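## Task

Read the lot numbers printed on the shelf edges (each label belongs to the spot directly above it, and several spots may carry the same number). Place one cardboard box from lot 451 and one from lot 434 on the desk so that nothing sticks out over the desk's edge. Every other cardboard box must remain on the shelf it started on. If no box of a lot exists in the storeroom, leave that lot out. The robot must neither fall over nor finish tilted, or the task fails.

## Robot and tools

ROBOT. A simulated Hello Robot Stretch 3 with a single arm: a two-wheeled base (0.33 m long, 0.34 m wide, rounded back), a lift on a mast, and a telescoping arm that reaches out to the robot's right side, ending in a wrist and a two-finger gripper. The gripper cannot move forward by itself; drive the base instead. The base pivots about a point midway between its wheels, 0.05 m behind the front edge, and cannot drive sideways. With the arm in and wrist folded, a turn sweeps a 0.28 m radius; an unfolded level wrist reaches beyond that.

FRAMES. Base frame: origin on the floor between the drive wheels, x forward, y left, z up, metres. hand_pose is the fingertip contact point in this frame; with all wrist joints at zero its x axis points up, y back toward the mast, z toward the rear. Odometry frame is the base frame as it was at scene start; base_odometry counts wheel rotation only (slip is counted as travel), heading in rad, left positive, range -3.142 to 3.142.

TOOL move. One action per call. "base" holds exactly one key: {"translate_m": d} is a relative drive of d metres along the current heading (forward +, range -3 to 3), or {"rotate_rad": d} a relative in-place turn (left +, range -6.4 to 6.4). "joints" is a single object of absolute joint targets by name: lift_m 0 to 1.1 (m); arm_m 0 to 0.52 (m extension); wrist_yaw_rad -1.345 to 4.42 (0 along the arm, positive swings toward the front); wrist_pitch_rad -1.57 to 0.451 (0 level, negative tips fingertips down); wrist_roll_rad -2.911 to 2.918 (0 fingers side by side, level); gripper_m -0.089 to 0.179 (larger is wider; fingertip gap is about 0.007 m less than the value when nearly shut, 0.025 m less when wide); head_pan_rad -3.953 to 1.73 (0 forward, + left, -1.57 looks along the arm); head_tilt_rad -1.53 to 0.419 (negative looks down). Optional: "pace" "default" or "max"; "speeds" per-key top speed (up to max: translate 0.30 m/s, rotate 1.90 rad/s, lift 0.15 m/s, arm 0.40 m/s); the base is capped at 0.10 m/s and 0.63 rad/s unless lift_m < 0.30, arm_m < 0.03 and wrist_yaw_rad > 2.54. "contact_limits": arm_m, translate_m, rotate_rad take a motor_effort percent (1 to 100) at which that motion halts; lift_m takes {"down": n, "up": n} (1 to 100, extra push beyond free motion; below about 12 may trip with no contact). Put a limit only next to its own command. Base moves have no contact stop unless given one. {"servos": "reboot"} alone re-enables servos that shut off. "cameras": list from head_camera, nav_camera, wrist_camera, all. "blocking" false returns quickly while motion continues; a later move overrides only the targets it names. A move without an action just reports state and images (and the scene number). Unknown keys make a call invalid; out-of-range values are refused, and a refusal or unplanned stop cancels the remaining robot calls in that reply.

OTHER TOOLS. wait {"seconds": 0 to 10, "cameras"}: lets time pass, returns early once running moves settle. stop {"cameras"}: brakes all your running motions; braked ones read "stopped" and hold. zoom_image {"camera", "region": [x0,y0,x1,y1]} pixels of that camera's latest image, at most 504 by 504. finished_scene {"scene": current number} ends the scene for good; call nothing after it in that reply.

RESULTS. "move" reads done or the worst status. base_status/joint_status: done, moving, off_target (came to rest short, may still push), stopped, contact_stop (that joint goes slack until re-commanded), time_out, torque_fault (wrist/head servo off; needs reboot). on_its_own lists uncommanded behaviour; "held at" is a target. motor_effort in percent, positive toward higher values, peak in brackets; wheel effort positive pushes forward. Wrist pitch saturates near 45, roll near 72. base_tilt in degrees (forward, right positive, about 4 degrees bias). turned_by_imu beats turned_by_wheels if they disagree by over 0.15 rad. lidar_m: 12 sectors of 30 degrees, first straight ahead, counter-clockwise, at 0.17 m height, "-" means nothing or too close. wrist_depth_mm and head_depth_mm: 7x7 median depths in mm. Images: head_camera arrives rotated, turn it a quarter clockwise; nav_camera turn a quarter counterclockwise. Calibration K and T_world_to_cam are given in base frame.

GRIPPING. Close to a gripper_m below the box width to grasp; open at least 0.05 wider to release. Readings don't confirm a hold, so check images and effort; resend the close if it slips.

CAUTIONS. Before folding the wrist (yaw to 3.0) or unfolding, have lift_m 0.32 to 0.95, pitch -0.4, roll near 0; once folded lift may go to 0.25. With yaw below -0.4 keep pitch at -0.5 or lower. Wrist, head and a limitless base push without stopping; overload shuts servos off. Pushing into something rigid with the gripper above about 0.45 m, or driving while snagged, can tip the robot; back off if base_tilt leans. Avoid drops, slams, hard hits, and letting boxes fall; set boxes down fully on the desk.

Each tool is called as a command line: name --argument value for each argument, lists and objects as JSON in quotes; but a table of rows of numbers goes row by row, as --pt "numbers of a row", without its own name.

## Session

move --joints '{"head_pan_rad": 0.0, "head_tilt_rad": -0.3}' --pace "max" --cameras '["nav_camera", "head_camera"]'

move --joints '{"head_pan_rad": 1.57, "head_tilt_rad": -0.3}' --pace "max" --cameras '["nav_camera"]'

move --joints '{"head_pan_rad": -1.57, "head_tilt_rad": -0.3}' --pace "max" --cameras '["nav_camera", "head_camera"]'

move --joints '{"head_pan_rad": -3.14, "head_tilt_rad": -0.3}' --pace "max" --cameras '["nav_camera", "head_camera"]'

Scene clock: 0.70 s.
move: done
base_odometry: x=+0.000 y=+0.000 heading=+0.000
turned_by_wheels: +0.000
turned_by_imu: +0.000
base_tilt: forward=-0.2 right=-1.1
lidar_m: 0.72 0.72 0.85 1.53 2.66 1.26 1.01 1.11 1.82 1.63 1.39 0.83
head_depth_mm: 676 709 754 795 844 904 966 / 656 690 725 766 815 873 930 / 643 671 704 745 790 835 896 / 623 653 686 726 767 819 869 / 605 635 666 701 736 782 828 / 591 618 646 680 718 756 800 / 577 600 630 662 696 732 777
base_status: not commanded
joint_positions: lift_m=+0.374 arm_m=+0.001 wrist_yaw_rad=+3.009 wrist_pitch_rad=-0.462 wrist_roll_rad=+0.000 gripper_m=+0.037 head_pan_rad=+0.000 head_tilt_rad=-0.301
joint_status: all done
measured_speeds: all 0
motor_effort: left_wheel=-0.5(0.7) right_wheel=+0.6(1.1) lift_m=+23.8(23.8) arm_m=-5.1(5.1) wrist_yaw_rad=-0.8(1.1) wrist_pitch_rad=+2.0(2.0) wrist_roll_rad=-0.1(0.2) gripper_m=+0.2(0.8) head_pan_rad=+0.1(2.1) head_tilt_rad=-2.9(8.1)
hand_pose: x=+0.0076 y=+0.0712 z=+0.3774 quat_wxyz=(+0.207, +0.697, +0.116, +0.676) (m; base frame)
wrist_depth_mm: - 138 - - - 864 - / - 150 - - - 971 - / - 167 925 - - 947 - / 822 768 203 823 800 801 771 / 693 676 211 668 653 668 674 / 605 596 126 571 129 580 578 / 528 530 289 353 503 514 509
pictures: head_camera (sideways), nav_camera (sideways)
camera_calibration:
head_camera: T_world_to_cam=[[-0.245499, -0.0462634, -0.968292, 1.27727], [0.0407795, 0.997484, -0.0579972, 0.0749281], [0.968539, -0.0537247, -0.242994, 0.265962], [0, 0, 0, 1]] pos_world=[0.0529172, -0.00136005, 1.30574]
nav_camera: T_world_to_cam=[[0.270874, 0.0170542, 0.962464, -1.21128], [0.0143415, -0.999804, 0.0136796, 0.0322348], [0.962508, 0.0100977, -0.271065, 0.300189], [0, 0, 0, 1]] pos_world=[0.0387078, 0.0498547, 1.24674]

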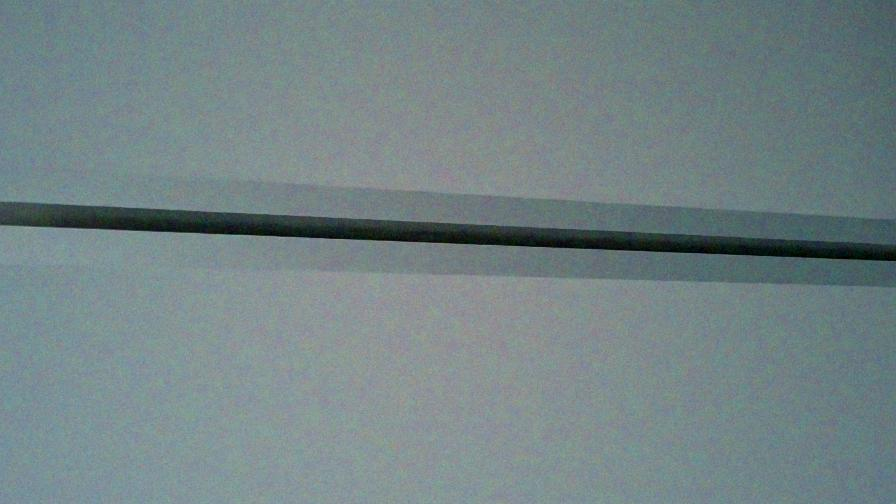

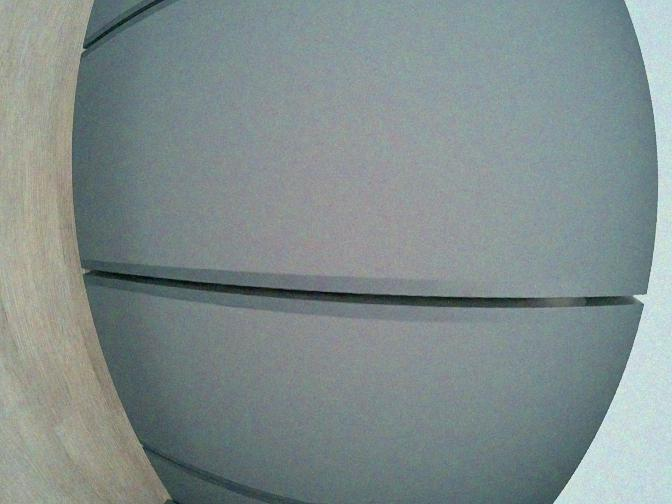

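Scene clock: 2.77 s.
move: done
base_odometry: x=+0.000 y=+0.000 heading=+0.000
turned_by_wheels: +0.000
turned_by_imu: +0.000
base_tilt: forward=-0.3 right=-1.2
lidar_m: 0.73 0.73 0.85 1.53 2.66 1.26 1.01 1.11 1.81 1.63 1.39 0.83
head_depth_mm: 1186 1198 1197 1215 1230 1240 1251 / 1526 1475 1478 1496 1535 1543 1482 / 2452 2552 2698 2821 2731 1913 1546 / 2386 2517 2625 2739 2847 2006 1536 / 2318 2392 2537 2663 2734 1973 1528 / 2253 2376 2475 2598 2655 1980 1524 / 2235 2305 2411 2491 2613 1981 1513
base_status: not commanded
joint_positions: lift_m=+0.374 arm_m=+0.001 wrist_yaw_rad=+3.009 wrist_pitch_rad=-0.462 wrist_roll_rad=+0.000 gripper_m=+0.037 head_pan_rad=+1.578 head_tilt_rad=-0.301
joint_status: all done
measured_speeds: translate_m=+0.000 rotate_rad=+0.000 lift_m=+0.000 arm_m=+0.000 wrist_yaw_rad=+0.000 wrist_pitch_rad=+0.000 wrist_roll_rad=+0.000 head_pan_rad=-0.024 head_tilt_rad=+0.000
motor_effort: left_wheel=-0.2(1.0) right_wheel=+1.0(1.2) lift_m=+23.3(23.9) arm_m=-7.3(8.2) wrist_yaw_rad=-0.9(2.1) wrist_pitch_rad=+1.9(2.1) wrist_roll_rad=-0.1(0.3) gripper_m=+0.5(0.8) head_pan_rad=-3.1(4.9) head_tilt_rad=-2.1(6.2)
hand_pose: x=+0.0076 y=+0.0712 z=+0.3774 quat_wxyz=(+0.207, +0.697, +0.116, +0.676) (m; base frame)
wrist_depth_mm: - 138 - - - 860 - / - 151 - - - 972 - / - 167 941 - - 945 - / 828 769 203 807 803 803 761 / 699 676 211 670 657 677 667 / 602 600 126 572 129 584 584 / 529 539 288 353 503 511 511
pictures: nav_camera (sideways)
camera_calibration:
nav_camera: T_world_to_cam=[[-0.0190573, 0.270741, 0.962464, -1.20954], [0.999671, 0.0217048, 0.0136885, 0.0262147], [-0.0171841, 0.962408, -0.271065, 0.306084], [0, 0, 0, 1]] pos_world=[-0.0439968, 0.0323242, 1.24674]

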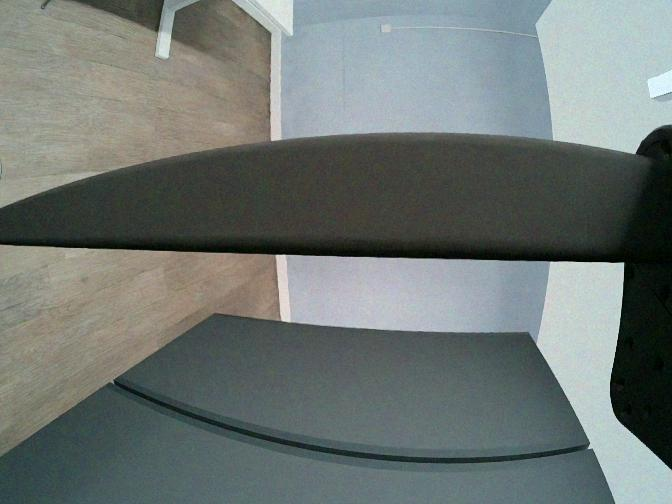

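Scene clock: 5.43 s.
move: done
base_odometry: x=+0.000 y=+0.000 heading=+0.000
turned_by_wheels: +0.000
turned_by_imu: +0.000
base_tilt: forward=-0.3 right=-1.2
lidar_m: 0.72 0.73 0.85 1.53 2.66 1.26 1.01 1.12 1.81 1.63 1.39 0.83
head_depth_mm: 1815 1817 1880 1987 2440 2034 1567 / 1918 2032 2157 2164 2173 1989 1563 / 1842 1977 2096 2215 2305 1940 1549 / 1718 1929 2039 2165 2130 1891 1537 / 1430 1481 1558 1667 1758 1830 1531 / 1600 1806 1920 2028 2059 1865 1519 / 1626 1778 1876 1962 1920 1861 1520
base_status: not commanded
joint_positions: lift_m=+0.374 arm_m=+0.001 wrist_yaw_rad=+3.009 wrist_pitch_rad=-0.462 wrist_roll_rad=+0.000 gripper_m=+0.037 head_pan_rad=-1.578 head_tilt_rad=-0.301
joint_status: all done
measured_speeds: translate_m=+0.000 rotate_rad=+0.000 lift_m=+0.000 arm_m=+0.000 wrist_yaw_rad=+0.000 wrist_pitch_rad=+0.000 wrist_roll_rad=+0.000 head_pan_rad=+0.024 head_tilt_rad=+0.000
motor_effort: left_wheel=+0.0(0.8) right_wheel=+0.6(1.1) lift_m=+23.5(24.1) arm_m=-11.5(11.9) wrist_yaw_rad=-0.2(1.6) wrist_pitch_rad=+2.0(2.1) wrist_roll_rad=-0.1(0.3) gripper_m=+0.4(1.1) head_pan_rad=+3.4(5.9) head_tilt_rad=-0.9(5.3)
hand_pose: x=+0.0076 y=+0.0712 z=+0.3774 quat_wxyz=(+0.207, +0.697, +0.116, +0.676) (m; base frame)
wrist_depth_mm: - 139 - - - 843 - / - 151 - - - 977 - / - 167 928 - - 937 - / 842 766 203 815 790 789 768 / 699 674 212 667 663 673 665 / 603 599 126 574 129 580 574 / 525 541 289 353 500 514 510
pictures: head_camera (sideways), nav_camera (sideways)
camera_calibration:
head_camera: T_world_to_cam=[[-0.0444433, 0.245824, -0.968295, 1.27605], [0.997157, -0.0481251, -0.0579857, 0.0690486], [-0.0608536, -0.968119, -0.242986, 0.272219], [0, 0, 0, 1]] pos_world=[0.00442513, -0.0468204, 1.30574]
nav_camera: T_world_to_cam=[[0.0150487, -0.271004, 0.96246, -1.20972], [-0.999882, -0.00697646, 0.0136694, 0.0384338], [0.0030101, -0.962553, -0.271077, 0.306041], [0, 0, 0, 1]] pos_world=[0.0557128, -0.0329911, 1.24674]

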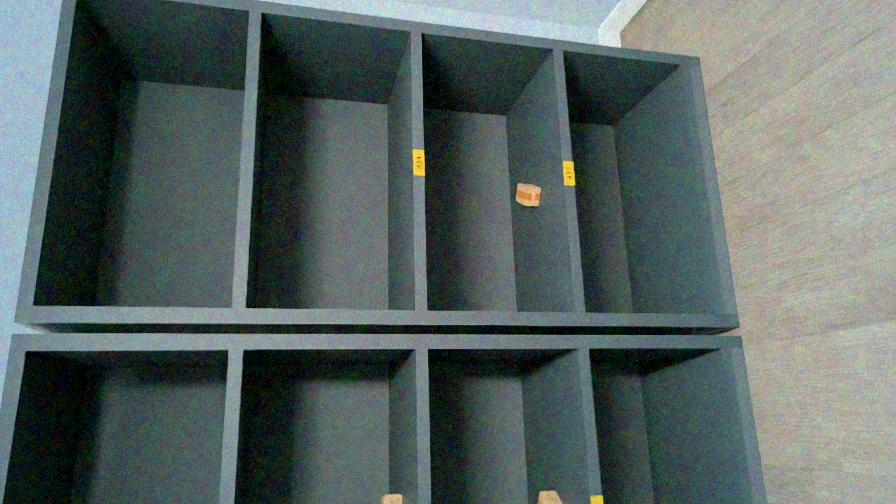

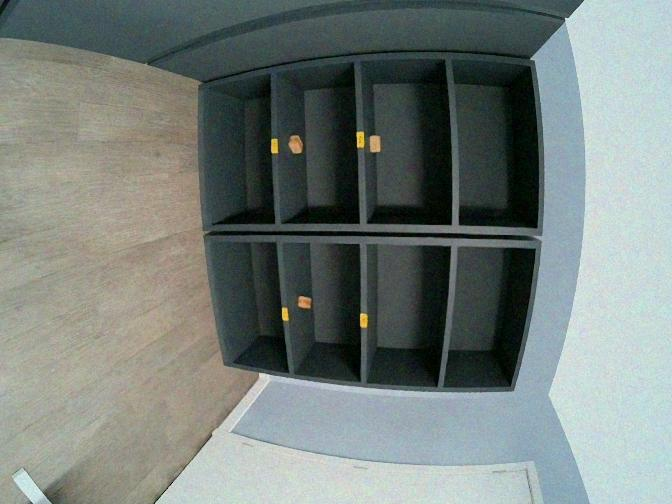

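Scene clock: 7.50 s.
move: done
base_odometry: x=+0.000 y=+0.000 heading=+0.000
turned_by_wheels: +0.000
turned_by_imu: +0.000
base_tilt: forward=-0.2 right=-1.2
lidar_m: 0.72 0.72 0.85 1.53 2.66 1.26 1.01 1.11 1.81 1.63 1.39 0.83
head_depth_mm: 1514 1602 1706 1776 1355 1813 1562 / 1482 1558 1638 1730 1339 1068 1459 / 1433 1515 1584 1687 1326 1057 1497 / 1395 1471 1538 1608 1313 998 1495 / 1358 1418 1492 1575 1298 991 1531 / 1322 1387 1444 1539 1295 944 1398 / 1293 1350 1404 1484 1285 897 1524
base_status: not commanded
joint_positions: lift_m=+0.374 arm_m=+0.001 wrist_yaw_rad=+3.009 wrist_pitch_rad=-0.462 wrist_roll_rad=+0.000 gripper_m=+0.037 head_pan_rad=-3.148 head_tilt_rad=-0.301
joint_status: all done
measured_speeds: translate_m=+0.000 rotate_rad=+0.000 lift_m=+0.000 arm_m=+0.000 wrist_yaw_rad=+0.000 wrist_pitch_rad=+0.000 wrist_roll_rad=+0.000 head_pan_rad=+0.024 head_tilt_rad=+0.000
motor_effort: left_wheel=-0.6(0.8) right_wheel=+0.6(1.1) lift_m=+23.8(24.3) arm_m=-13.0(13.4) wrist_yaw_rad=-0.3(1.4) wrist_pitch_rad=+1.9(2.0) wrist_roll_rad=-0.1(0.3) gripper_m=+0.5(1.1) head_pan_rad=+3.8(5.1) head_tilt_rad=-0.9(4.9)
hand_pose: x=+0.0076 y=+0.0712 z=+0.3774 quat_wxyz=(+0.207, +0.697, +0.116, +0.676) (m; base frame)
wrist_depth_mm: - 139 - - - 863 - / - 150 - - - 958 - / - 167 939 - - 949 - / 844 762 203 814 822 801 763 / 697 671 212 653 658 675 671 / 603 594 126 565 129 576 577 / 526 539 287 355 502 511 510
pictures: head_camera (sideways), nav_camera (sideways)
camera_calibration:
head_camera: T_world_to_cam=[[0.245797, 0.0446378, -0.968293, 1.27427], [-0.0473013, -0.997197, -0.0579775, 0.075446], [-0.968167, 0.0600522, -0.242997, 0.277767], [0, 0, 0, 1]] pos_world=[-0.04072, 0.00167317, 1.30574]
nav_camera: T_world_to_cam=[[-0.270994, -0.0152658, 0.96246, -1.20799], [-0.00780395, 0.999876, 0.0136619, 0.0324685], [-0.962549, -0.0038087, -0.27108, 0.311892], [0, 0, 0, 1]] pos_world=[-0.026893, -0.0497175, 1.24674]

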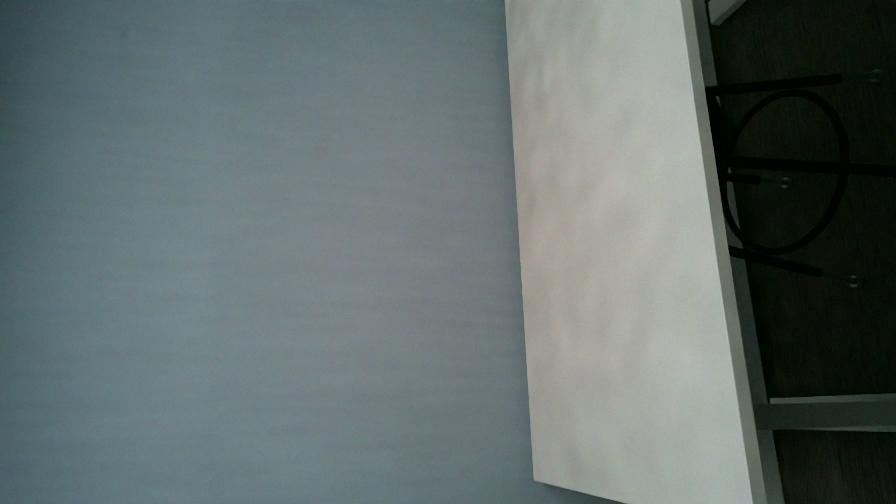

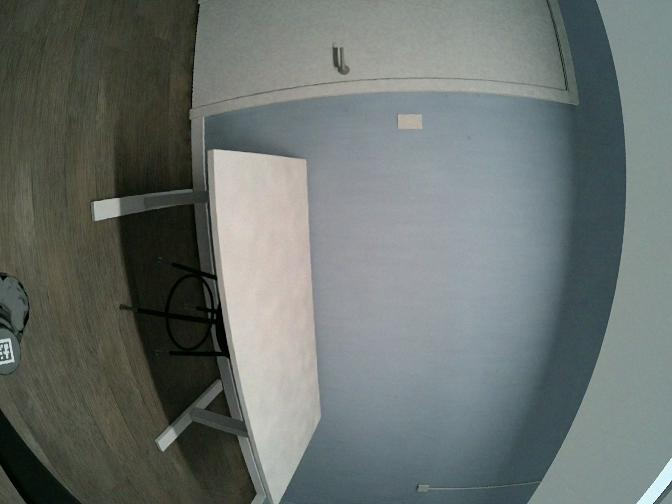

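move --joints '{"head_pan_rad": -1.33, "head_tilt_rad": -0.35}' --pace "max" --cameras '["head_camera"]'

zoom_image --camera "head_camera" --region '[350, 0, 650, 160]'

zoom_image --camera "head_camera" --region '[350, 250, 650, 450]'

Scene clock: 18.03 s.
move: done
base_odometry: x=+0.000 y=+0.000 heading=+0.000
turned_by_wheels: +0.000
turned_by_imu: +0.000
base_tilt: forward=-0.2 right=-1.3
lidar_m: 0.73 0.73 0.85 1.53 2.66 1.26 1.01 1.11 1.81 1.63 1.39 0.83
head_depth_mm: 1782 1833 1958 2090 2167 1863 1493 / 1540 1846 1966 2078 2152 1846 1471 / 1564 1564 1658 1677 1793 1826 1475 / 1770 1847 1945 2078 2118 1843 1469 / 1768 1847 1929 2072 2205 1845 1468 / 1768 1845 1947 2078 2185 1845 1458 / 1703 1746 1870 1913 1858 1848 1446
base_status: not commanded
joint_positions: lift_m=+0.374 arm_m=+0.001 wrist_yaw_rad=+3.009 wrist_pitch_rad=-0.462 wrist_roll_rad=+0.000 gripper_m=+0.037 head_pan_rad=-1.322 head_tilt_rad=-0.350
joint_status: all done
measured_speeds: translate_m=+0.000 rotate_rad=+0.000 lift_m=+0.000 arm_m=+0.000 wrist_yaw_rad=+0.000 wrist_pitch_rad=+0.000 wrist_roll_rad=+0.000 head_pan_rad=-0.024 head_tilt_rad=+0.000
motor_effort: left_wheel=-0.3(0.8) right_wheel=-0.5(1.4) lift_m=+24.1(24.7) arm_m=-12.0(13.3) wrist_yaw_rad=+0.1(1.4) wrist_pitch_rad=+1.9(2.0) wrist_roll_rad=+0.0(0.4) gripper_m=+0.4(1.0) head_pan_rad=-2.5(6.2) head_tilt_rad=-4.0(6.9)
hand_pose: x=+0.0076 y=+0.0712 z=+0.3774 quat_wxyz=(+0.207, +0.697, +0.116, +0.676) (m; base frame)
wrist_depth_mm: - 138 - - - 860 - / - 151 - - - 971 - / - 167 922 - - 937 - / 831 782 203 827 799 804 759 / 699 668 211 666 656 671 666 / 606 596 126 571 128 580 578 / 527 541 287 354 503 514 507
pictures: head_camera (sideways)
camera_calibration:
head_camera: T_world_to_cam=[[-0.116924, 0.2723, -0.955082, 1.25921], [0.9761, 0.20889, -0.059941, 0.0717191], [0.183186, -0.939264, -0.290216, 0.332168], [0, 0, 0, 1]] pos_world=[0.0163783, -0.0458705, 1.30335]

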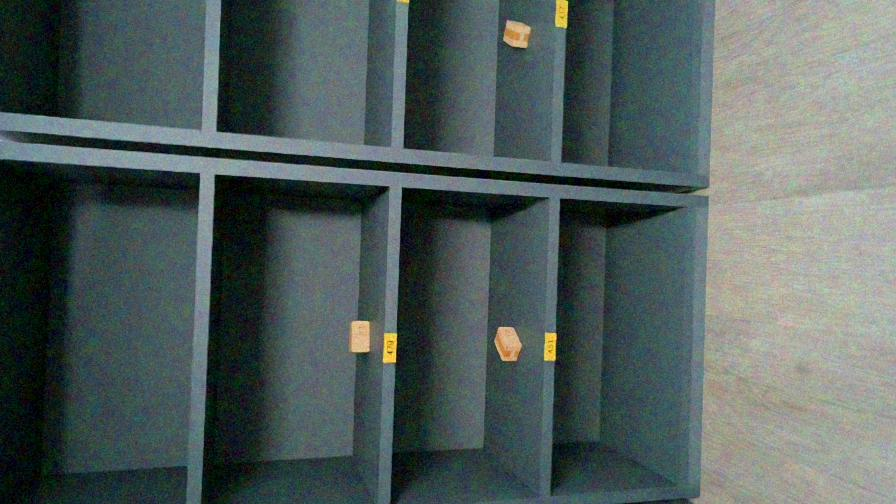

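Scaled by 1.680 from the camera's 896x504 image, which has a finer 1280x720 frame.

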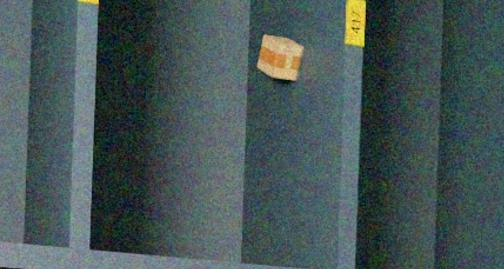

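Scaled by 1.680 from the camera's 896x504 image, which has a finer 1280x720 frame.

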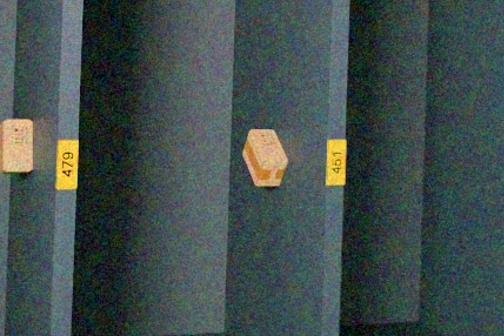

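zoom_image --camera "head_camera" --region '[525, 320, 580, 375]'

move --joints '{"head_pan_rad": -1.7, "head_tilt_rad": -0.35}' --pace "max" --cameras '["head_camera"]'

zoom_image --camera "head_camera" --region '[350, 150, 640, 300]'

Scaled by 9.164 from the camera's 896x504 image, which has a finer 1280x720 frame.

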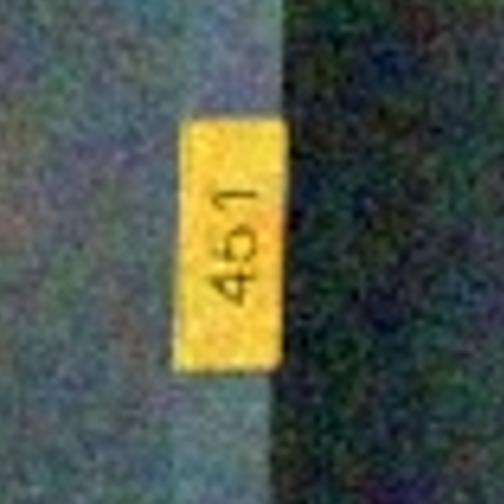

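Scene clock: 25.30 s.
move: done
base_odometry: x=+0.000 y=+0.000 heading=+0.000
turned_by_wheels: +0.000
turned_by_imu: +0.000
base_tilt: forward=-0.3 right=-1.3
lidar_m: 0.72 0.73 0.86 1.53 2.66 1.25 1.01 1.11 1.81 1.63 1.39 0.83
head_depth_mm: 2067 2097 2161 2207 2263 1911 1491 / 1724 1841 1960 2430 2440 1900 1496 / 1841 2027 2102 2195 2233 1899 1477 / 1864 1988 2094 2234 2345 1884 1461 / 1811 1909 2009 2147 2197 1870 1456 / 1631 1603 1918 1638 1786 1792 1451 / 1527 1730 1824 1953 2086 1775 1447
base_status: not commanded
joint_positions: lift_m=+0.374 arm_m=+0.001 wrist_yaw_rad=+3.009 wrist_pitch_rad=-0.462 wrist_roll_rad=+0.000 gripper_m=+0.037 head_pan_rad=-1.713 head_tilt_rad=-0.350
joint_status: all done
measured_speeds: all 0
motor_effort: left_wheel=-0.3(0.8) right_wheel=+0.1(1.2) lift_m=+24.5(24.9) arm_m=-12.6(13.1) wrist_yaw_rad=+0.3(1.1) wrist_pitch_rad=+1.9(2.0) wrist_roll_rad=+0.0(0.2) gripper_m=+0.8(1.0) head_pan_rad=-1.3(4.1) head_tilt_rad=-3.5(6.3)
hand_pose: x=+0.0076 y=+0.0712 z=+0.3774 quat_wxyz=(+0.207, +0.697, +0.116, +0.676) (m; base frame)
wrist_depth_mm: - 139 - - - 858 - / - 150 - - - 979 - / - 167 938 - - 947 - / 839 774 203 829 803 789 767 / 694 674 210 664 652 672 672 / 602 597 126 580 129 583 575 / 526 536 287 352 500 514 508
pictures: head_camera (sideways)
camera_calibration:
head_camera: T_world_to_cam=[[-0.00435193, 0.296703, -0.95496, 1.25837], [0.982119, -0.17847, -0.0599259, 0.071636], [-0.188212, -0.938145, -0.290621, 0.335022], [0, 0, 0, 1]] pos_world=[-0.00182358, -0.0462775, 1.30335]

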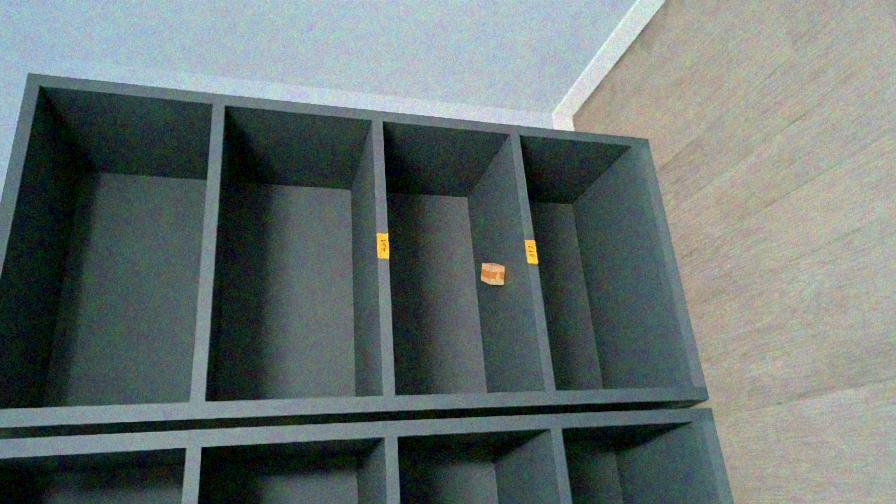

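Scaled by 1.738 from the camera's 896x504 image, which has a finer 1280x720 frame.

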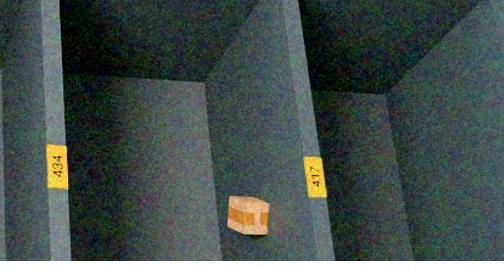

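move --base '{"rotate_rad": -1.1}' --joints '{"lift_m": 0.28}' --pace "max"

move --base '{"translate_m": 1.02}' --pace "max"

move --base '{"rotate_rad": 1.356}' --joints '{"lift_m": 0.56, "wrist_pitch_rad": -0.4, "head_pan_rad": -1.57, "head_tilt_rad": -0.55}' --pace "max" --cameras '["head_camera"]'

Scene clock: 94.73 s.
move: done
base_odometry: x=+0.000 y=+0.000 heading=-1.100
turned_by_wheels: -1.100
turned_by_imu: -1.078
base_tilt: forward=-0.3 right=-1.1
lidar_m: 1.48 0.84 0.73 0.73 0.83 1.43 2.66 1.26 1.01 1.11 1.77 1.62
head_depth_mm: 1297 1371 1437 1526 1226 946 1441 / 1309 1376 1463 1545 1209 944 1483 / 1321 1396 1477 1563 1199 974 1436 / 1337 1414 1493 1581 1196 971 1421 / 1356 1428 1519 1607 1713 1781 1458 / 1351 1421 1504 1598 1710 1792 1464 / 1368 1446 1523 1635 1740 1815 1447
base_status: done
joint_positions: lift_m=+0.280 arm_m=+0.001 wrist_yaw_rad=+3.009 wrist_pitch_rad=-0.463 wrist_roll_rad=+0.000 gripper_m=+0.037 head_pan_rad=-1.700 head_tilt_rad=-0.350
joint_status: all done
measured_speeds: all 0
motor_effort: left_wheel=+7.4(14.3) right_wheel=-8.8(14.5) lift_m=+30.1(30.9) arm_m=-12.5(13.6) wrist_yaw_rad=-0.5(2.1) wrist_pitch_rad=+2.1(2.2) wrist_roll_rad=-0.1(0.3) gripper_m=+0.7(1.0) head_pan_rad=+3.7(4.2) head_tilt_rad=-2.7(3.5)
hand_pose: x=+0.0076 y=+0.0711 z=+0.2828 quat_wxyz=(+0.208, +0.697, +0.117, +0.676) (m; base frame)
wrist_depth_mm: - 138 - - - - - / - 151 161 - - - - / 851 167 210 799 772 769 753 / 672 635 203 661 656 656 643 / 565 555 211 537 533 545 547 / 489 295 126 285 129 472 466 / 262 267 247 258 402 418 413
pictures: none

Scene clock: 99.50 s.
move: done
base_odometry: x=+0.463 y=-0.909 heading=-1.099
turned_by_wheels: +0.000
turned_by_imu: +0.000
base_tilt: forward=-0.3 right=-1.3
lidar_m: 0.83 0.55 0.48 0.48 0.55 0.93 3.61 1.66 1.79 1.50 0.77 0.84
head_depth_mm: 1494 1568 1660 1749 1862 1890 1496 / 1512 1586 1681 1778 1887 1906 1480 / 1531 1593 1692 1810 1919 1895 1481 / 1541 1623 1713 1818 1940 1870 1470 / 1556 1648 1744 1860 1992 1856 1454 / 1589 1662 1782 1883 2031 1853 1455 / 1588 1667 1398 1461 1525 1634 1447
base_status: done
joint_positions: lift_m=+0.280 arm_m=+0.001 wrist_yaw_rad=+3.009 wrist_pitch_rad=-0.463 wrist_roll_rad=+0.000 gripper_m=+0.037 head_pan_rad=-1.700 head_tilt_rad=-0.350
joint_status: not commanded
measured_speeds: all 0
motor_effort: left_wheel=+6.2(16.5) right_wheel=-0.4(10.8) lift_m=+25.6(31.2) arm_m=-11.3(13.0) wrist_yaw_rad=-0.5(1.7) wrist_pitch_rad=+2.1(2.2) wrist_roll_rad=+0.2(0.3) gripper_m=+0.5(1.0) head_pan_rad=+2.3(3.8) head_tilt_rad=-2.6(3.6)
hand_pose: x=+0.0076 y=+0.0711 z=+0.2827 quat_wxyz=(+0.208, +0.697, +0.117, +0.676) (m; base frame)
wrist_depth_mm: - 139 - - - - 439 / - 150 161 - - 497 465 / - 166 175 - - 547 - / 677 631 198 632 609 602 - / 569 561 212 539 534 551 538 / 488 298 126 285 128 472 467 / 262 267 247 259 399 416 413
pictures: none

Scene clock: 102.27 s.
move: done
base_odometry: x=+0.463 y=-0.909 heading=+0.256
turned_by_wheels: +1.356
turned_by_imu: +1.334
base_tilt: forward=-0.4 right=-1.3
lidar_m: 0.48 0.50 0.69 2.03 1.83 1.66 1.79 1.50 0.77 1.09 0.66 0.49
head_depth_mm: 887 965 1017 741 1128 949 1132 / 884 967 1016 774 1168 975 1197 / 889 967 1023 770 1155 964 1196 / 889 970 868 761 1150 962 1184 / 890 970 1002 749 1142 954 1179 / 892 977 987 741 1134 947 1180 / 897 977 972 736 1082 972 1147
base_status: done
joint_positions: lift_m=+0.560 arm_m=+0.001 wrist_yaw_rad=+3.009 wrist_pitch_rad=-0.419 wrist_roll_rad=+0.000 gripper_m=+0.037 head_pan_rad=-1.567 head_tilt_rad=-0.555
joint_status: all done
measured_speeds: all 0
motor_effort: left_wheel=-5.4(14.6) right_wheel=+6.3(13.2) lift_m=+27.3(33.4) arm_m=-12.6(13.4) wrist_yaw_rad=-0.5(1.9) wrist_pitch_rad=+3.0(5.6) wrist_roll_rad=+0.0(0.4) gripper_m=+0.5(1.1) head_pan_rad=-2.0(6.1) head_tilt_rad=+4.2(6.6)
hand_pose: x=+0.0084 y=+0.0768 z=+0.5725 quat_wxyz=(+0.193, +0.699, +0.101, +0.681) (m; base frame)
wrist_depth_mm: - 137 - - - 766 - / - 149 - - - - - / - 163 - - - - - / - 188 207 - - - - / - 972 204 944 919 952 - / 869 843 128 809 129 826 - / 738 738 267 729 706 718 -
pictures: head_camera (sideways)
camera_calibration:
head_camera: T_world_to_cam=[[-0.0482886, 0.480861, -0.875466, 1.15484], [0.997577, -0.0207342, -0.0664124, 0.0800106], [-0.0500872, -0.876552, -0.478695, 0.578893], [0, 0, 0, 1]] pos_world=[0.00494415, -0.0462309, 1.29345]

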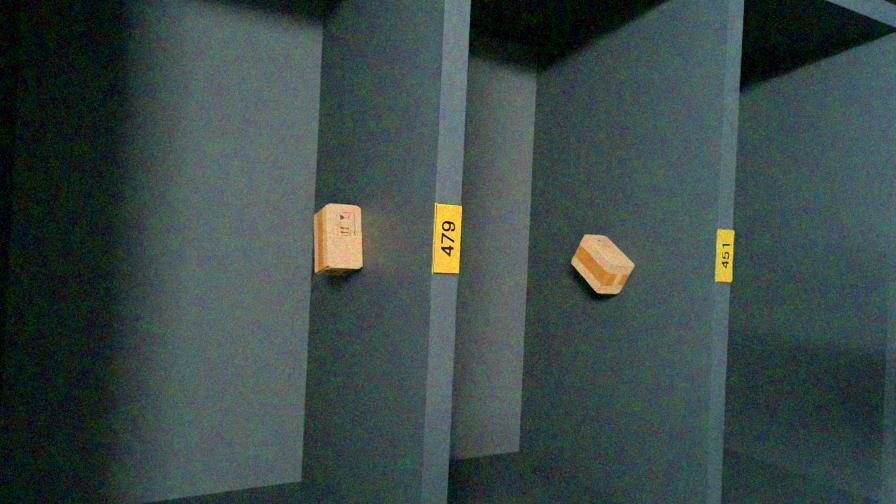

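move --joints '{"wrist_yaw_rad": 0.0, "gripper_m": 0.17}' --pace "max"

move --joints '{"wrist_pitch_rad": -0.3, "arm_m": 0.2}' --pace "max" --cameras '["wrist_camera"]'

Scene clock: 119.87 s.
move: done
base_odometry: x=+0.463 y=-0.909 heading=+0.256
turned_by_wheels: +0.000
turned_by_imu: +0.000
base_tilt: forward=-0.2 right=-1.2
lidar_m: 0.47 0.49 0.69 2.03 1.83 1.66 1.79 1.50 0.77 1.09 0.66 0.49
head_depth_mm: 887 963 1018 750 1122 951 1130 / 887 964 1020 739 1174 950 1202 / 892 968 1019 778 1164 967 1199 / 891 975 877 771 1153 961 1196 / 888 970 1024 759 1149 960 1187 / 891 975 1003 750 1136 957 1180 / 896 974 990 743 1092 947 1149
base_status: not commanded
joint_positions: lift_m=+0.560 arm_m=+0.001 wrist_yaw_rad=+0.003 wrist_pitch_rad=-0.419 wrist_roll_rad=+0.000 gripper_m=+0.170 head_pan_rad=-1.570 head_tilt_rad=-0.550
joint_status: all done
measured_speeds: all 0
motor_effort: left_wheel=-5.7(5.7) right_wheel=+5.9(7.5) lift_m=+23.5(24.3) arm_m=-9.9(10.9) wrist_yaw_rad=-3.0(8.6) wrist_pitch_rad=+3.1(3.1) wrist_roll_rad=+0.0(0.3) gripper_m=+0.6(82.9) head_pan_rad=-2.8(3.8) head_tilt_rad=+4.4(4.6)
hand_pose: x=-0.0208 y=-0.3699 z=+0.5725 quat_wxyz=(+0.692, +0.148, -0.691, -0.146) (m; base frame)
wrist_depth_mm: - - - 534 - - - / - - - - - - - / - - - - - - - / - - - - - - - / - 143 - - - 140 - / - 124 - - - - 138 / - 714 701 705 687 - 106
pictures: none

Scene clock: 121.57 s.
move: done
base_odometry: x=+0.463 y=-0.909 heading=+0.256
turned_by_wheels: +0.000
turned_by_imu: +0.000
base_tilt: forward=-0.1 right=-1.2
lidar_m: 0.47 0.50 0.69 2.03 1.83 1.66 1.79 1.50 0.77 1.09 0.66 0.49
head_depth_mm: 886 962 1013 750 1120 957 1129 / 883 965 1019 737 1176 951 1200 / 887 969 1015 778 1161 946 517 / 889 972 879 771 1157 932 524 / 889 975 1024 760 1145 935 1159 / 894 971 1007 752 1135 952 1177 / 894 972 985 745 1091 950 1150
base_status: not commanded
joint_positions: lift_m=+0.560 arm_m=+0.200 wrist_yaw_rad=+0.003 wrist_pitch_rad=-0.321 wrist_roll_rad=+0.000 gripper_m=+0.170 head_pan_rad=-1.570 head_tilt_rad=-0.550
joint_status: all done
measured_speeds: all 0
motor_effort: left_wheel=-5.2(5.8) right_wheel=+6.5(7.5) lift_m=+23.6(24.6) arm_m=+13.7(15.1) wrist_yaw_rad=-3.3(4.7) wrist_pitch_rad=+3.3(6.8) wrist_roll_rad=-0.1(0.3) gripper_m=+0.7(1.0) head_pan_rad=-2.7(3.5) head_tilt_rad=+2.8(4.4)
hand_pose: x=-0.0208 y=-0.5806 z=+0.5951 quat_wxyz=(+0.698, +0.114, -0.697, -0.112) (m; base frame)
wrist_depth_mm: - 611 - - - - 555 / - - - - - - 577 / - - - 381 - - - / 331 327 326 313 323 320 318 / 287 274 273 272 271 270 268 / 117 127 261 - 247 239 236 / - - - - - - 106
pictures: wrist_camera
camera_calibration:
wrist_camera: T_world_to_cam=[[-0.998884, -0.041943, -0.0217358, -0.0256005], [-0.00209915, 0.499064, -0.866563, 0.837919], [0.0471938, -0.86555, -0.498594, -0.0386464], [0, 0, 0, 1]] pos_world=[-0.0219891, -0.452699, 0.706284]

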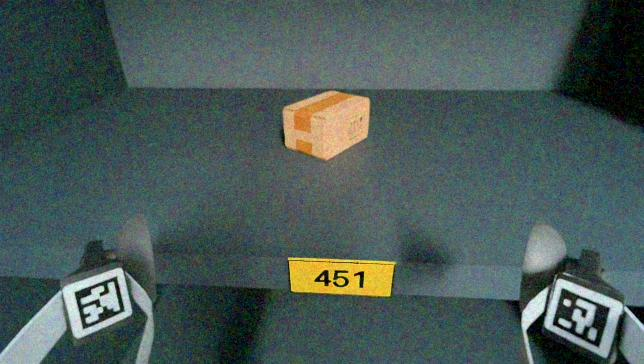

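move --base '{"translate_m": 0.15}' --joints '{"wrist_yaw_rad": -0.39, "lift_m": 0.527}'

move --joints '{"arm_m": 0.389}' --contact_limits '{"arm_m": 38}' --cameras '["wrist_camera"]'

Scene clock: 188.03 s.
move: done
base_odometry: x=+0.608 y=-0.871 heading=+0.256
turned_by_wheels: +0.000
turned_by_imu: +0.000
base_tilt: forward=-0.3 right=-1.1
lidar_m: 0.33 0.34 0.47 1.39 2.21 1.78 1.94 0.91 0.86 0.93 0.45 0.34
head_depth_mm: 890 964 1022 749 1177 950 1207 / 887 966 1018 741 1168 980 1170 / 894 971 1025 779 1160 975 545 / 889 969 1024 768 1150 935 626 / 889 973 1019 759 1141 963 1188 / 884 949 927 751 1054 957 1134 / 688 701 715 698 809 894 975
base_status: done
joint_positions: lift_m=+0.527 arm_m=+0.200 wrist_yaw_rad=-0.387 wrist_pitch_rad=-0.320 wrist_roll_rad=+0.000 gripper_m=+0.170 head_pan_rad=-1.570 head_tilt_rad=-0.550
joint_status: all done
measured_speeds: all 0
motor_effort: left_wheel=+6.1(8.3) right_wheel=+4.7(12.1) lift_m=+23.4(24.9) arm_m=+12.3(13.0) wrist_yaw_rad=-3.1(6.4) wrist_pitch_rad=+3.4(3.5) wrist_roll_rad=+0.1(0.3) gripper_m=+0.2(1.0) head_pan_rad=-2.1(3.0) head_tilt_rad=+1.3(2.6)
hand_pose: x=-0.1104 y=-0.5631 z=+0.5622 quat_wxyz=(+0.664, -0.023, -0.706, -0.245) (m; base frame)
wrist_depth_mm: - - - - - - - / - - - 399 - - - / - - 329 328 - - - / 282 280 278 277 289 303 321 / 223 223 240 252 883 - - / 123 126 - - - 134 - / - - - - - - 106
pictures: none

Scene clock: 190.67 s.
move: done
base_odometry: x=+0.608 y=-0.871 heading=+0.256
turned_by_wheels: +0.000
turned_by_imu: +0.000
base_tilt: forward=-0.3 right=-1.4
lidar_m: 0.33 0.34 0.47 1.39 2.22 1.78 1.94 0.91 0.86 0.92 0.45 0.34
head_depth_mm: 883 967 1016 748 1180 951 1206 / 889 969 1021 737 1171 973 1203 / 889 975 1028 781 1161 697 589 / 896 969 1023 767 1153 705 1166 / 897 972 1020 758 1142 958 1185 / 884 946 929 751 1058 953 1135 / 684 700 717 699 812 894 975
base_status: not commanded
joint_positions: lift_m=+0.527 arm_m=+0.389 wrist_yaw_rad=-0.387 wrist_pitch_rad=-0.320 wrist_roll_rad=+0.000 gripper_m=+0.170 head_pan_rad=-1.570 head_tilt_rad=-0.550
joint_status: all done
measured_speeds: all 0
motor_effort: left_wheel=+5.6(6.2) right_wheel=+4.7(5.2) lift_m=+23.7(24.5) arm_m=+13.1(15.6) wrist_yaw_rad=-4.0(4.3) wrist_pitch_rad=+3.3(3.4) wrist_roll_rad=+0.3(0.3) gripper_m=+0.3(1.2) head_pan_rad=-1.6(2.3) head_tilt_rad=-0.9(1.9)
contact_limits: arm_m 38 (drawing in: default 31, maximum 55; extending or still: default 40, maximum 69)
hand_pose: x=-0.1104 y=-0.7521 z=+0.5622 quat_wxyz=(+0.664, -0.023, -0.706, -0.245) (m; base frame)
wrist_depth_mm: - - - - - - - / - - - - - - - / - 331 - 235 251 - - / 279 277 276 220 267 271 270 / 221 220 219 218 217 215 215 / 123 141 181 181 180 173 179 / 148 151 159 154 159 154 106
pictures: wrist_camera
camera_calibration:
wrist_camera: T_world_to_cam=[[-0.93986, 0.340867, -0.0217294, 0.171447], [0.18767, 0.462205, -0.866687, 0.888098], [-0.285382, -0.818643, -0.498379, -0.20094], [0, 0, 0, 1]] pos_world=[-0.0628773, -0.633422, 0.673284]

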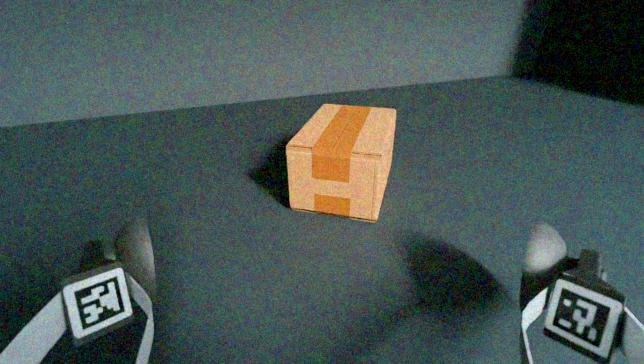

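move --base '{"translate_m": -0.05}' --joints '{"arm_m": 0.5}' --speeds '{"translate_m": 0.032, "arm_m": 0.07}' --contact_limits '{"arm_m": 38}' --cameras '["wrist_camera"]'

Scene clock: 202.47 s.
move: done
base_odometry: x=+0.560 y=-0.883 heading=+0.256
turned_by_wheels: +0.000
turned_by_imu: +0.000
base_tilt: forward=-0.5 right=-1.1
lidar_m: 0.38 0.39 0.55 1.60 2.19 1.75 1.89 0.88 0.83 1.09 0.52 0.39
head_depth_mm: 885 964 1018 748 1178 954 1211 / 882 969 1021 736 1170 951 1193 / 889 968 1023 774 1159 780 588 / 888 970 1017 769 1150 884 1189 / 890 971 1021 759 1140 957 1180 / 894 974 1003 750 1135 952 1180 / 819 838 847 738 902 914 1040
base_status: done
joint_positions: lift_m=+0.527 arm_m=+0.500 wrist_yaw_rad=-0.387 wrist_pitch_rad=-0.320 wrist_roll_rad=+0.000 gripper_m=+0.170 head_pan_rad=-1.570 head_tilt_rad=-0.550
joint_status: all done
measured_speeds: all 0
motor_effort: left_wheel=-9.2(11.7) right_wheel=-1.9(11.0) lift_m=+24.6(24.9) arm_m=+13.1(15.2) wrist_yaw_rad=-2.1(4.6) wrist_pitch_rad=+3.2(3.4) wrist_roll_rad=-0.3(0.4) gripper_m=+0.7(1.1) head_pan_rad=-0.5(1.8) head_tilt_rad=-1.4(2.2)
contact_limits: arm_m 38 (drawing in: default 31, maximum 55; extending or still: default 40, maximum 69)
hand_pose: x=-0.1105 y=-0.8631 z=+0.5622 quat_wxyz=(+0.664, -0.023, -0.706, -0.245) (m; base frame)
wrist_depth_mm: 274 293 313 331 - - 439 / 291 310 329 - - - 465 / 306 328 326 323 323 - 318 / 277 277 276 174 271 270 268 / 220 220 219 138 150 215 214 / 122 141 119 111 168 173 178 / 147 150 119 107 145 153 106
pictures: wrist_camera
camera_calibration:
wrist_camera: T_world_to_cam=[[-0.93986, 0.340867, -0.0217294, 0.209283], [0.18767, 0.462205, -0.866687, 0.939402], [-0.285382, -0.818643, -0.498379, -0.29181], [0, 0, 0, 1]] pos_world=[-0.0628773, -0.744422, 0.673284]

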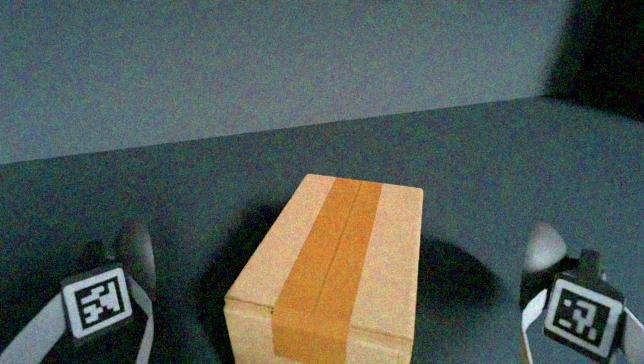

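move --joints '{"gripper_m": 0.02}'

move --joints '{"gripper_m": -0.01}' --cameras '["wrist_camera"]'

move --joints '{"lift_m": 0.58}' --cameras '["wrist_camera"]'

Scene clock: 210.63 s.
move: done
base_odometry: x=+0.560 y=-0.883 heading=+0.256
turned_by_wheels: +0.000
turned_by_imu: +0.000
base_tilt: forward=-0.4 right=-1.1
lidar_m: 0.38 0.39 0.55 1.60 2.18 1.74 1.89 0.88 0.83 1.09 0.52 0.39
head_depth_mm: 885 965 1016 746 1181 950 1206 / 888 970 1021 739 1167 950 1202 / 890 971 1017 774 1158 779 589 / 890 967 1030 768 1153 887 1193 / 892 970 1018 758 1143 960 1185 / 894 972 998 749 1129 955 1182 / 818 837 844 739 904 915 1043
base_status: not commanded
joint_positions: lift_m=+0.527 arm_m=+0.500 wrist_yaw_rad=-0.388 wrist_pitch_rad=-0.320 wrist_roll_rad=+0.000 gripper_m=+0.021 head_pan_rad=-1.570 head_tilt_rad=-0.550
joint_status: all done
measured_speeds: all 0
motor_effort: left_wheel=-8.5(9.7) right_wheel=-2.6(3.1) lift_m=+24.4(25.5) arm_m=+10.0(12.0) wrist_yaw_rad=-3.2(4.6) wrist_pitch_rad=+3.3(3.4) wrist_roll_rad=-0.3(0.3) gripper_m=-27.5(98.5) head_pan_rad=-0.4(1.1) head_tilt_rad=-3.3(3.7)
contact_limits: arm_m 38 (drawing in: default 31, maximum 55; extending or still: default 40, maximum 69)
hand_pose: x=-0.1107 y=-0.8630 z=+0.5622 quat_wxyz=(+0.663, -0.024, -0.706, -0.246) (m; base frame)
wrist_depth_mm: 274 290 314 335 - - 435 / 291 310 331 - - - 468 / 306 328 327 326 322 - 317 / 278 277 276 174 272 270 268 / 220 220 159 138 144 215 214 / 183 182 127 111 122 173 178 / 160 146 119 108 104 145 153
pictures: none

Scene clock: 211.47 s.
move: done
base_odometry: x=+0.560 y=-0.883 heading=+0.256
turned_by_wheels: +0.000
turned_by_imu: +0.000
base_tilt: forward=-0.2 right=-1.2
lidar_m: 0.38 0.39 0.55 1.60 2.18 1.74 1.89 0.89 0.83 1.09 0.52 0.39
head_depth_mm: 888 964 1020 747 1178 950 1211 / 887 965 1020 741 1169 950 1206 / 888 969 1017 774 1165 778 589 / 891 967 1021 769 1153 887 1198 / 894 972 1022 758 1144 963 1184 / 895 975 1003 748 1138 955 1178 / 820 834 844 740 907 914 1045
base_status: not commanded
joint_positions: lift_m=+0.527 arm_m=+0.500 wrist_yaw_rad=-0.388 wrist_pitch_rad=-0.320 wrist_roll_rad=+0.000 gripper_m=-0.008 head_pan_rad=-1.570 head_tilt_rad=-0.550
joint_status: all done
measured_speeds: all 0
motor_effort: left_wheel=-8.5(9.2) right_wheel=-2.0(2.9) lift_m=+25.0(25.6) arm_m=+9.8(10.9) wrist_yaw_rad=-2.1(3.1) wrist_pitch_rad=+3.3(3.4) wrist_roll_rad=-0.1(0.3) gripper_m=-38.8(97.3) head_pan_rad=+0.5(0.7) head_tilt_rad=-4.3(4.3)
contact_limits: arm_m 38 (drawing in: default 31, maximum 55; extending or still: default 40, maximum 69)
hand_pose: x=-0.1108 y=-0.8630 z=+0.5622 quat_wxyz=(+0.663, -0.024, -0.706, -0.246) (m; base frame)
wrist_depth_mm: 273 291 313 334 - - 441 / 290 310 330 - - - 466 / 306 326 327 325 322 - 317 / 279 278 275 174 272 270 267 / 220 221 159 138 144 215 215 / 183 181 127 110 123 173 179 / 161 147 119 108 104 145 153
pictures: wrist_camera
camera_calibration:
wrist_camera: T_world_to_cam=[[-0.939379, 0.342188, -0.0217705, 0.210104], [0.188368, 0.461973, -0.866659, 0.939247], [-0.286503, -0.818223, -0.498425, -0.291512], [0, 0, 0, 1]] pos_world=[-0.0630764, -0.744323, 0.673284]

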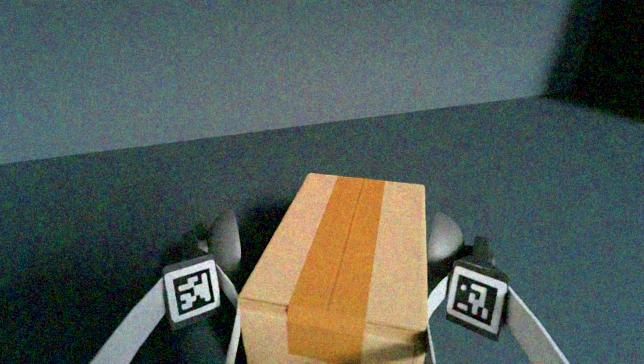

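Scene clock: 212.77 s.
move: done
base_odometry: x=+0.560 y=-0.883 heading=+0.256
turned_by_wheels: +0.000
turned_by_imu: +0.000
base_tilt: forward=-0.3 right=-1.2
lidar_m: 0.38 0.39 0.55 1.60 2.18 1.74 1.89 0.89 0.83 1.09 0.52 0.39
head_depth_mm: 885 967 1016 746 1177 955 1212 / 889 966 1017 740 1172 950 1146 / 887 968 1022 776 1079 651 1112 / 893 967 1026 767 858 931 1192 / 894 972 1020 761 1146 957 1182 / 893 974 1003 750 1137 954 1182 / 817 838 845 739 901 911 1044
base_status: not commanded
joint_positions: lift_m=+0.580 arm_m=+0.500 wrist_yaw_rad=-0.388 wrist_pitch_rad=-0.323 wrist_roll_rad=+0.000 gripper_m=-0.005 head_pan_rad=-1.570 head_tilt_rad=-0.550
joint_status: all done
measured_speeds: all 0
motor_effort: left_wheel=-8.3(9.0) right_wheel=-2.2(3.0) lift_m=+29.8(34.8) arm_m=+9.2(10.3) wrist_yaw_rad=-1.8(2.8) wrist_pitch_rad=+3.7(3.8) wrist_roll_rad=-0.1(0.3) gripper_m=-16.9(38.8) head_pan_rad=+0.1(1.0) head_tilt_rad=-4.1(4.7)
contact_limits: arm_m 38 (drawing in: default 31, maximum 55; extending or still: default 40, maximum 69)
hand_pose: x=-0.1107 y=-0.8628 z=+0.6146 quat_wxyz=(+0.663, -0.023, -0.706, -0.247) (m; base frame)
wrist_depth_mm: 275 291 312 332 - - 441 / 291 309 329 - - - 463 / 306 328 - - - - 487 / 326 - - 168 - - - / 304 304 156 139 145 297 295 / 250 250 126 111 123 238 247 / 221 203 118 109 104 200 211
pictures: wrist_camera
camera_calibration:
wrist_camera: T_world_to_cam=[[-0.939358, 0.34224, -0.0218529, 0.211353], [0.189087, 0.463725, -0.865566, 0.985565], [-0.286097, -0.817209, -0.500317, -0.263043], [0, 0, 0, 1]] pos_world=[-0.0630774, -0.744326, 0.726086]

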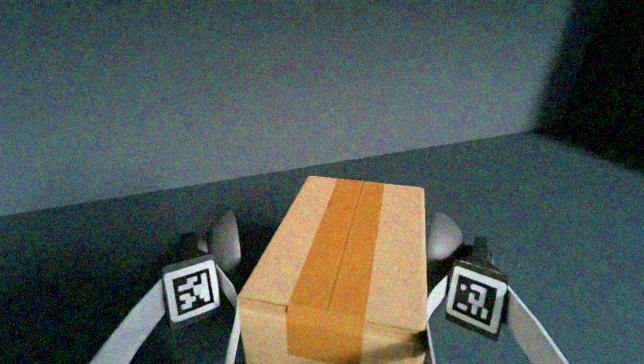

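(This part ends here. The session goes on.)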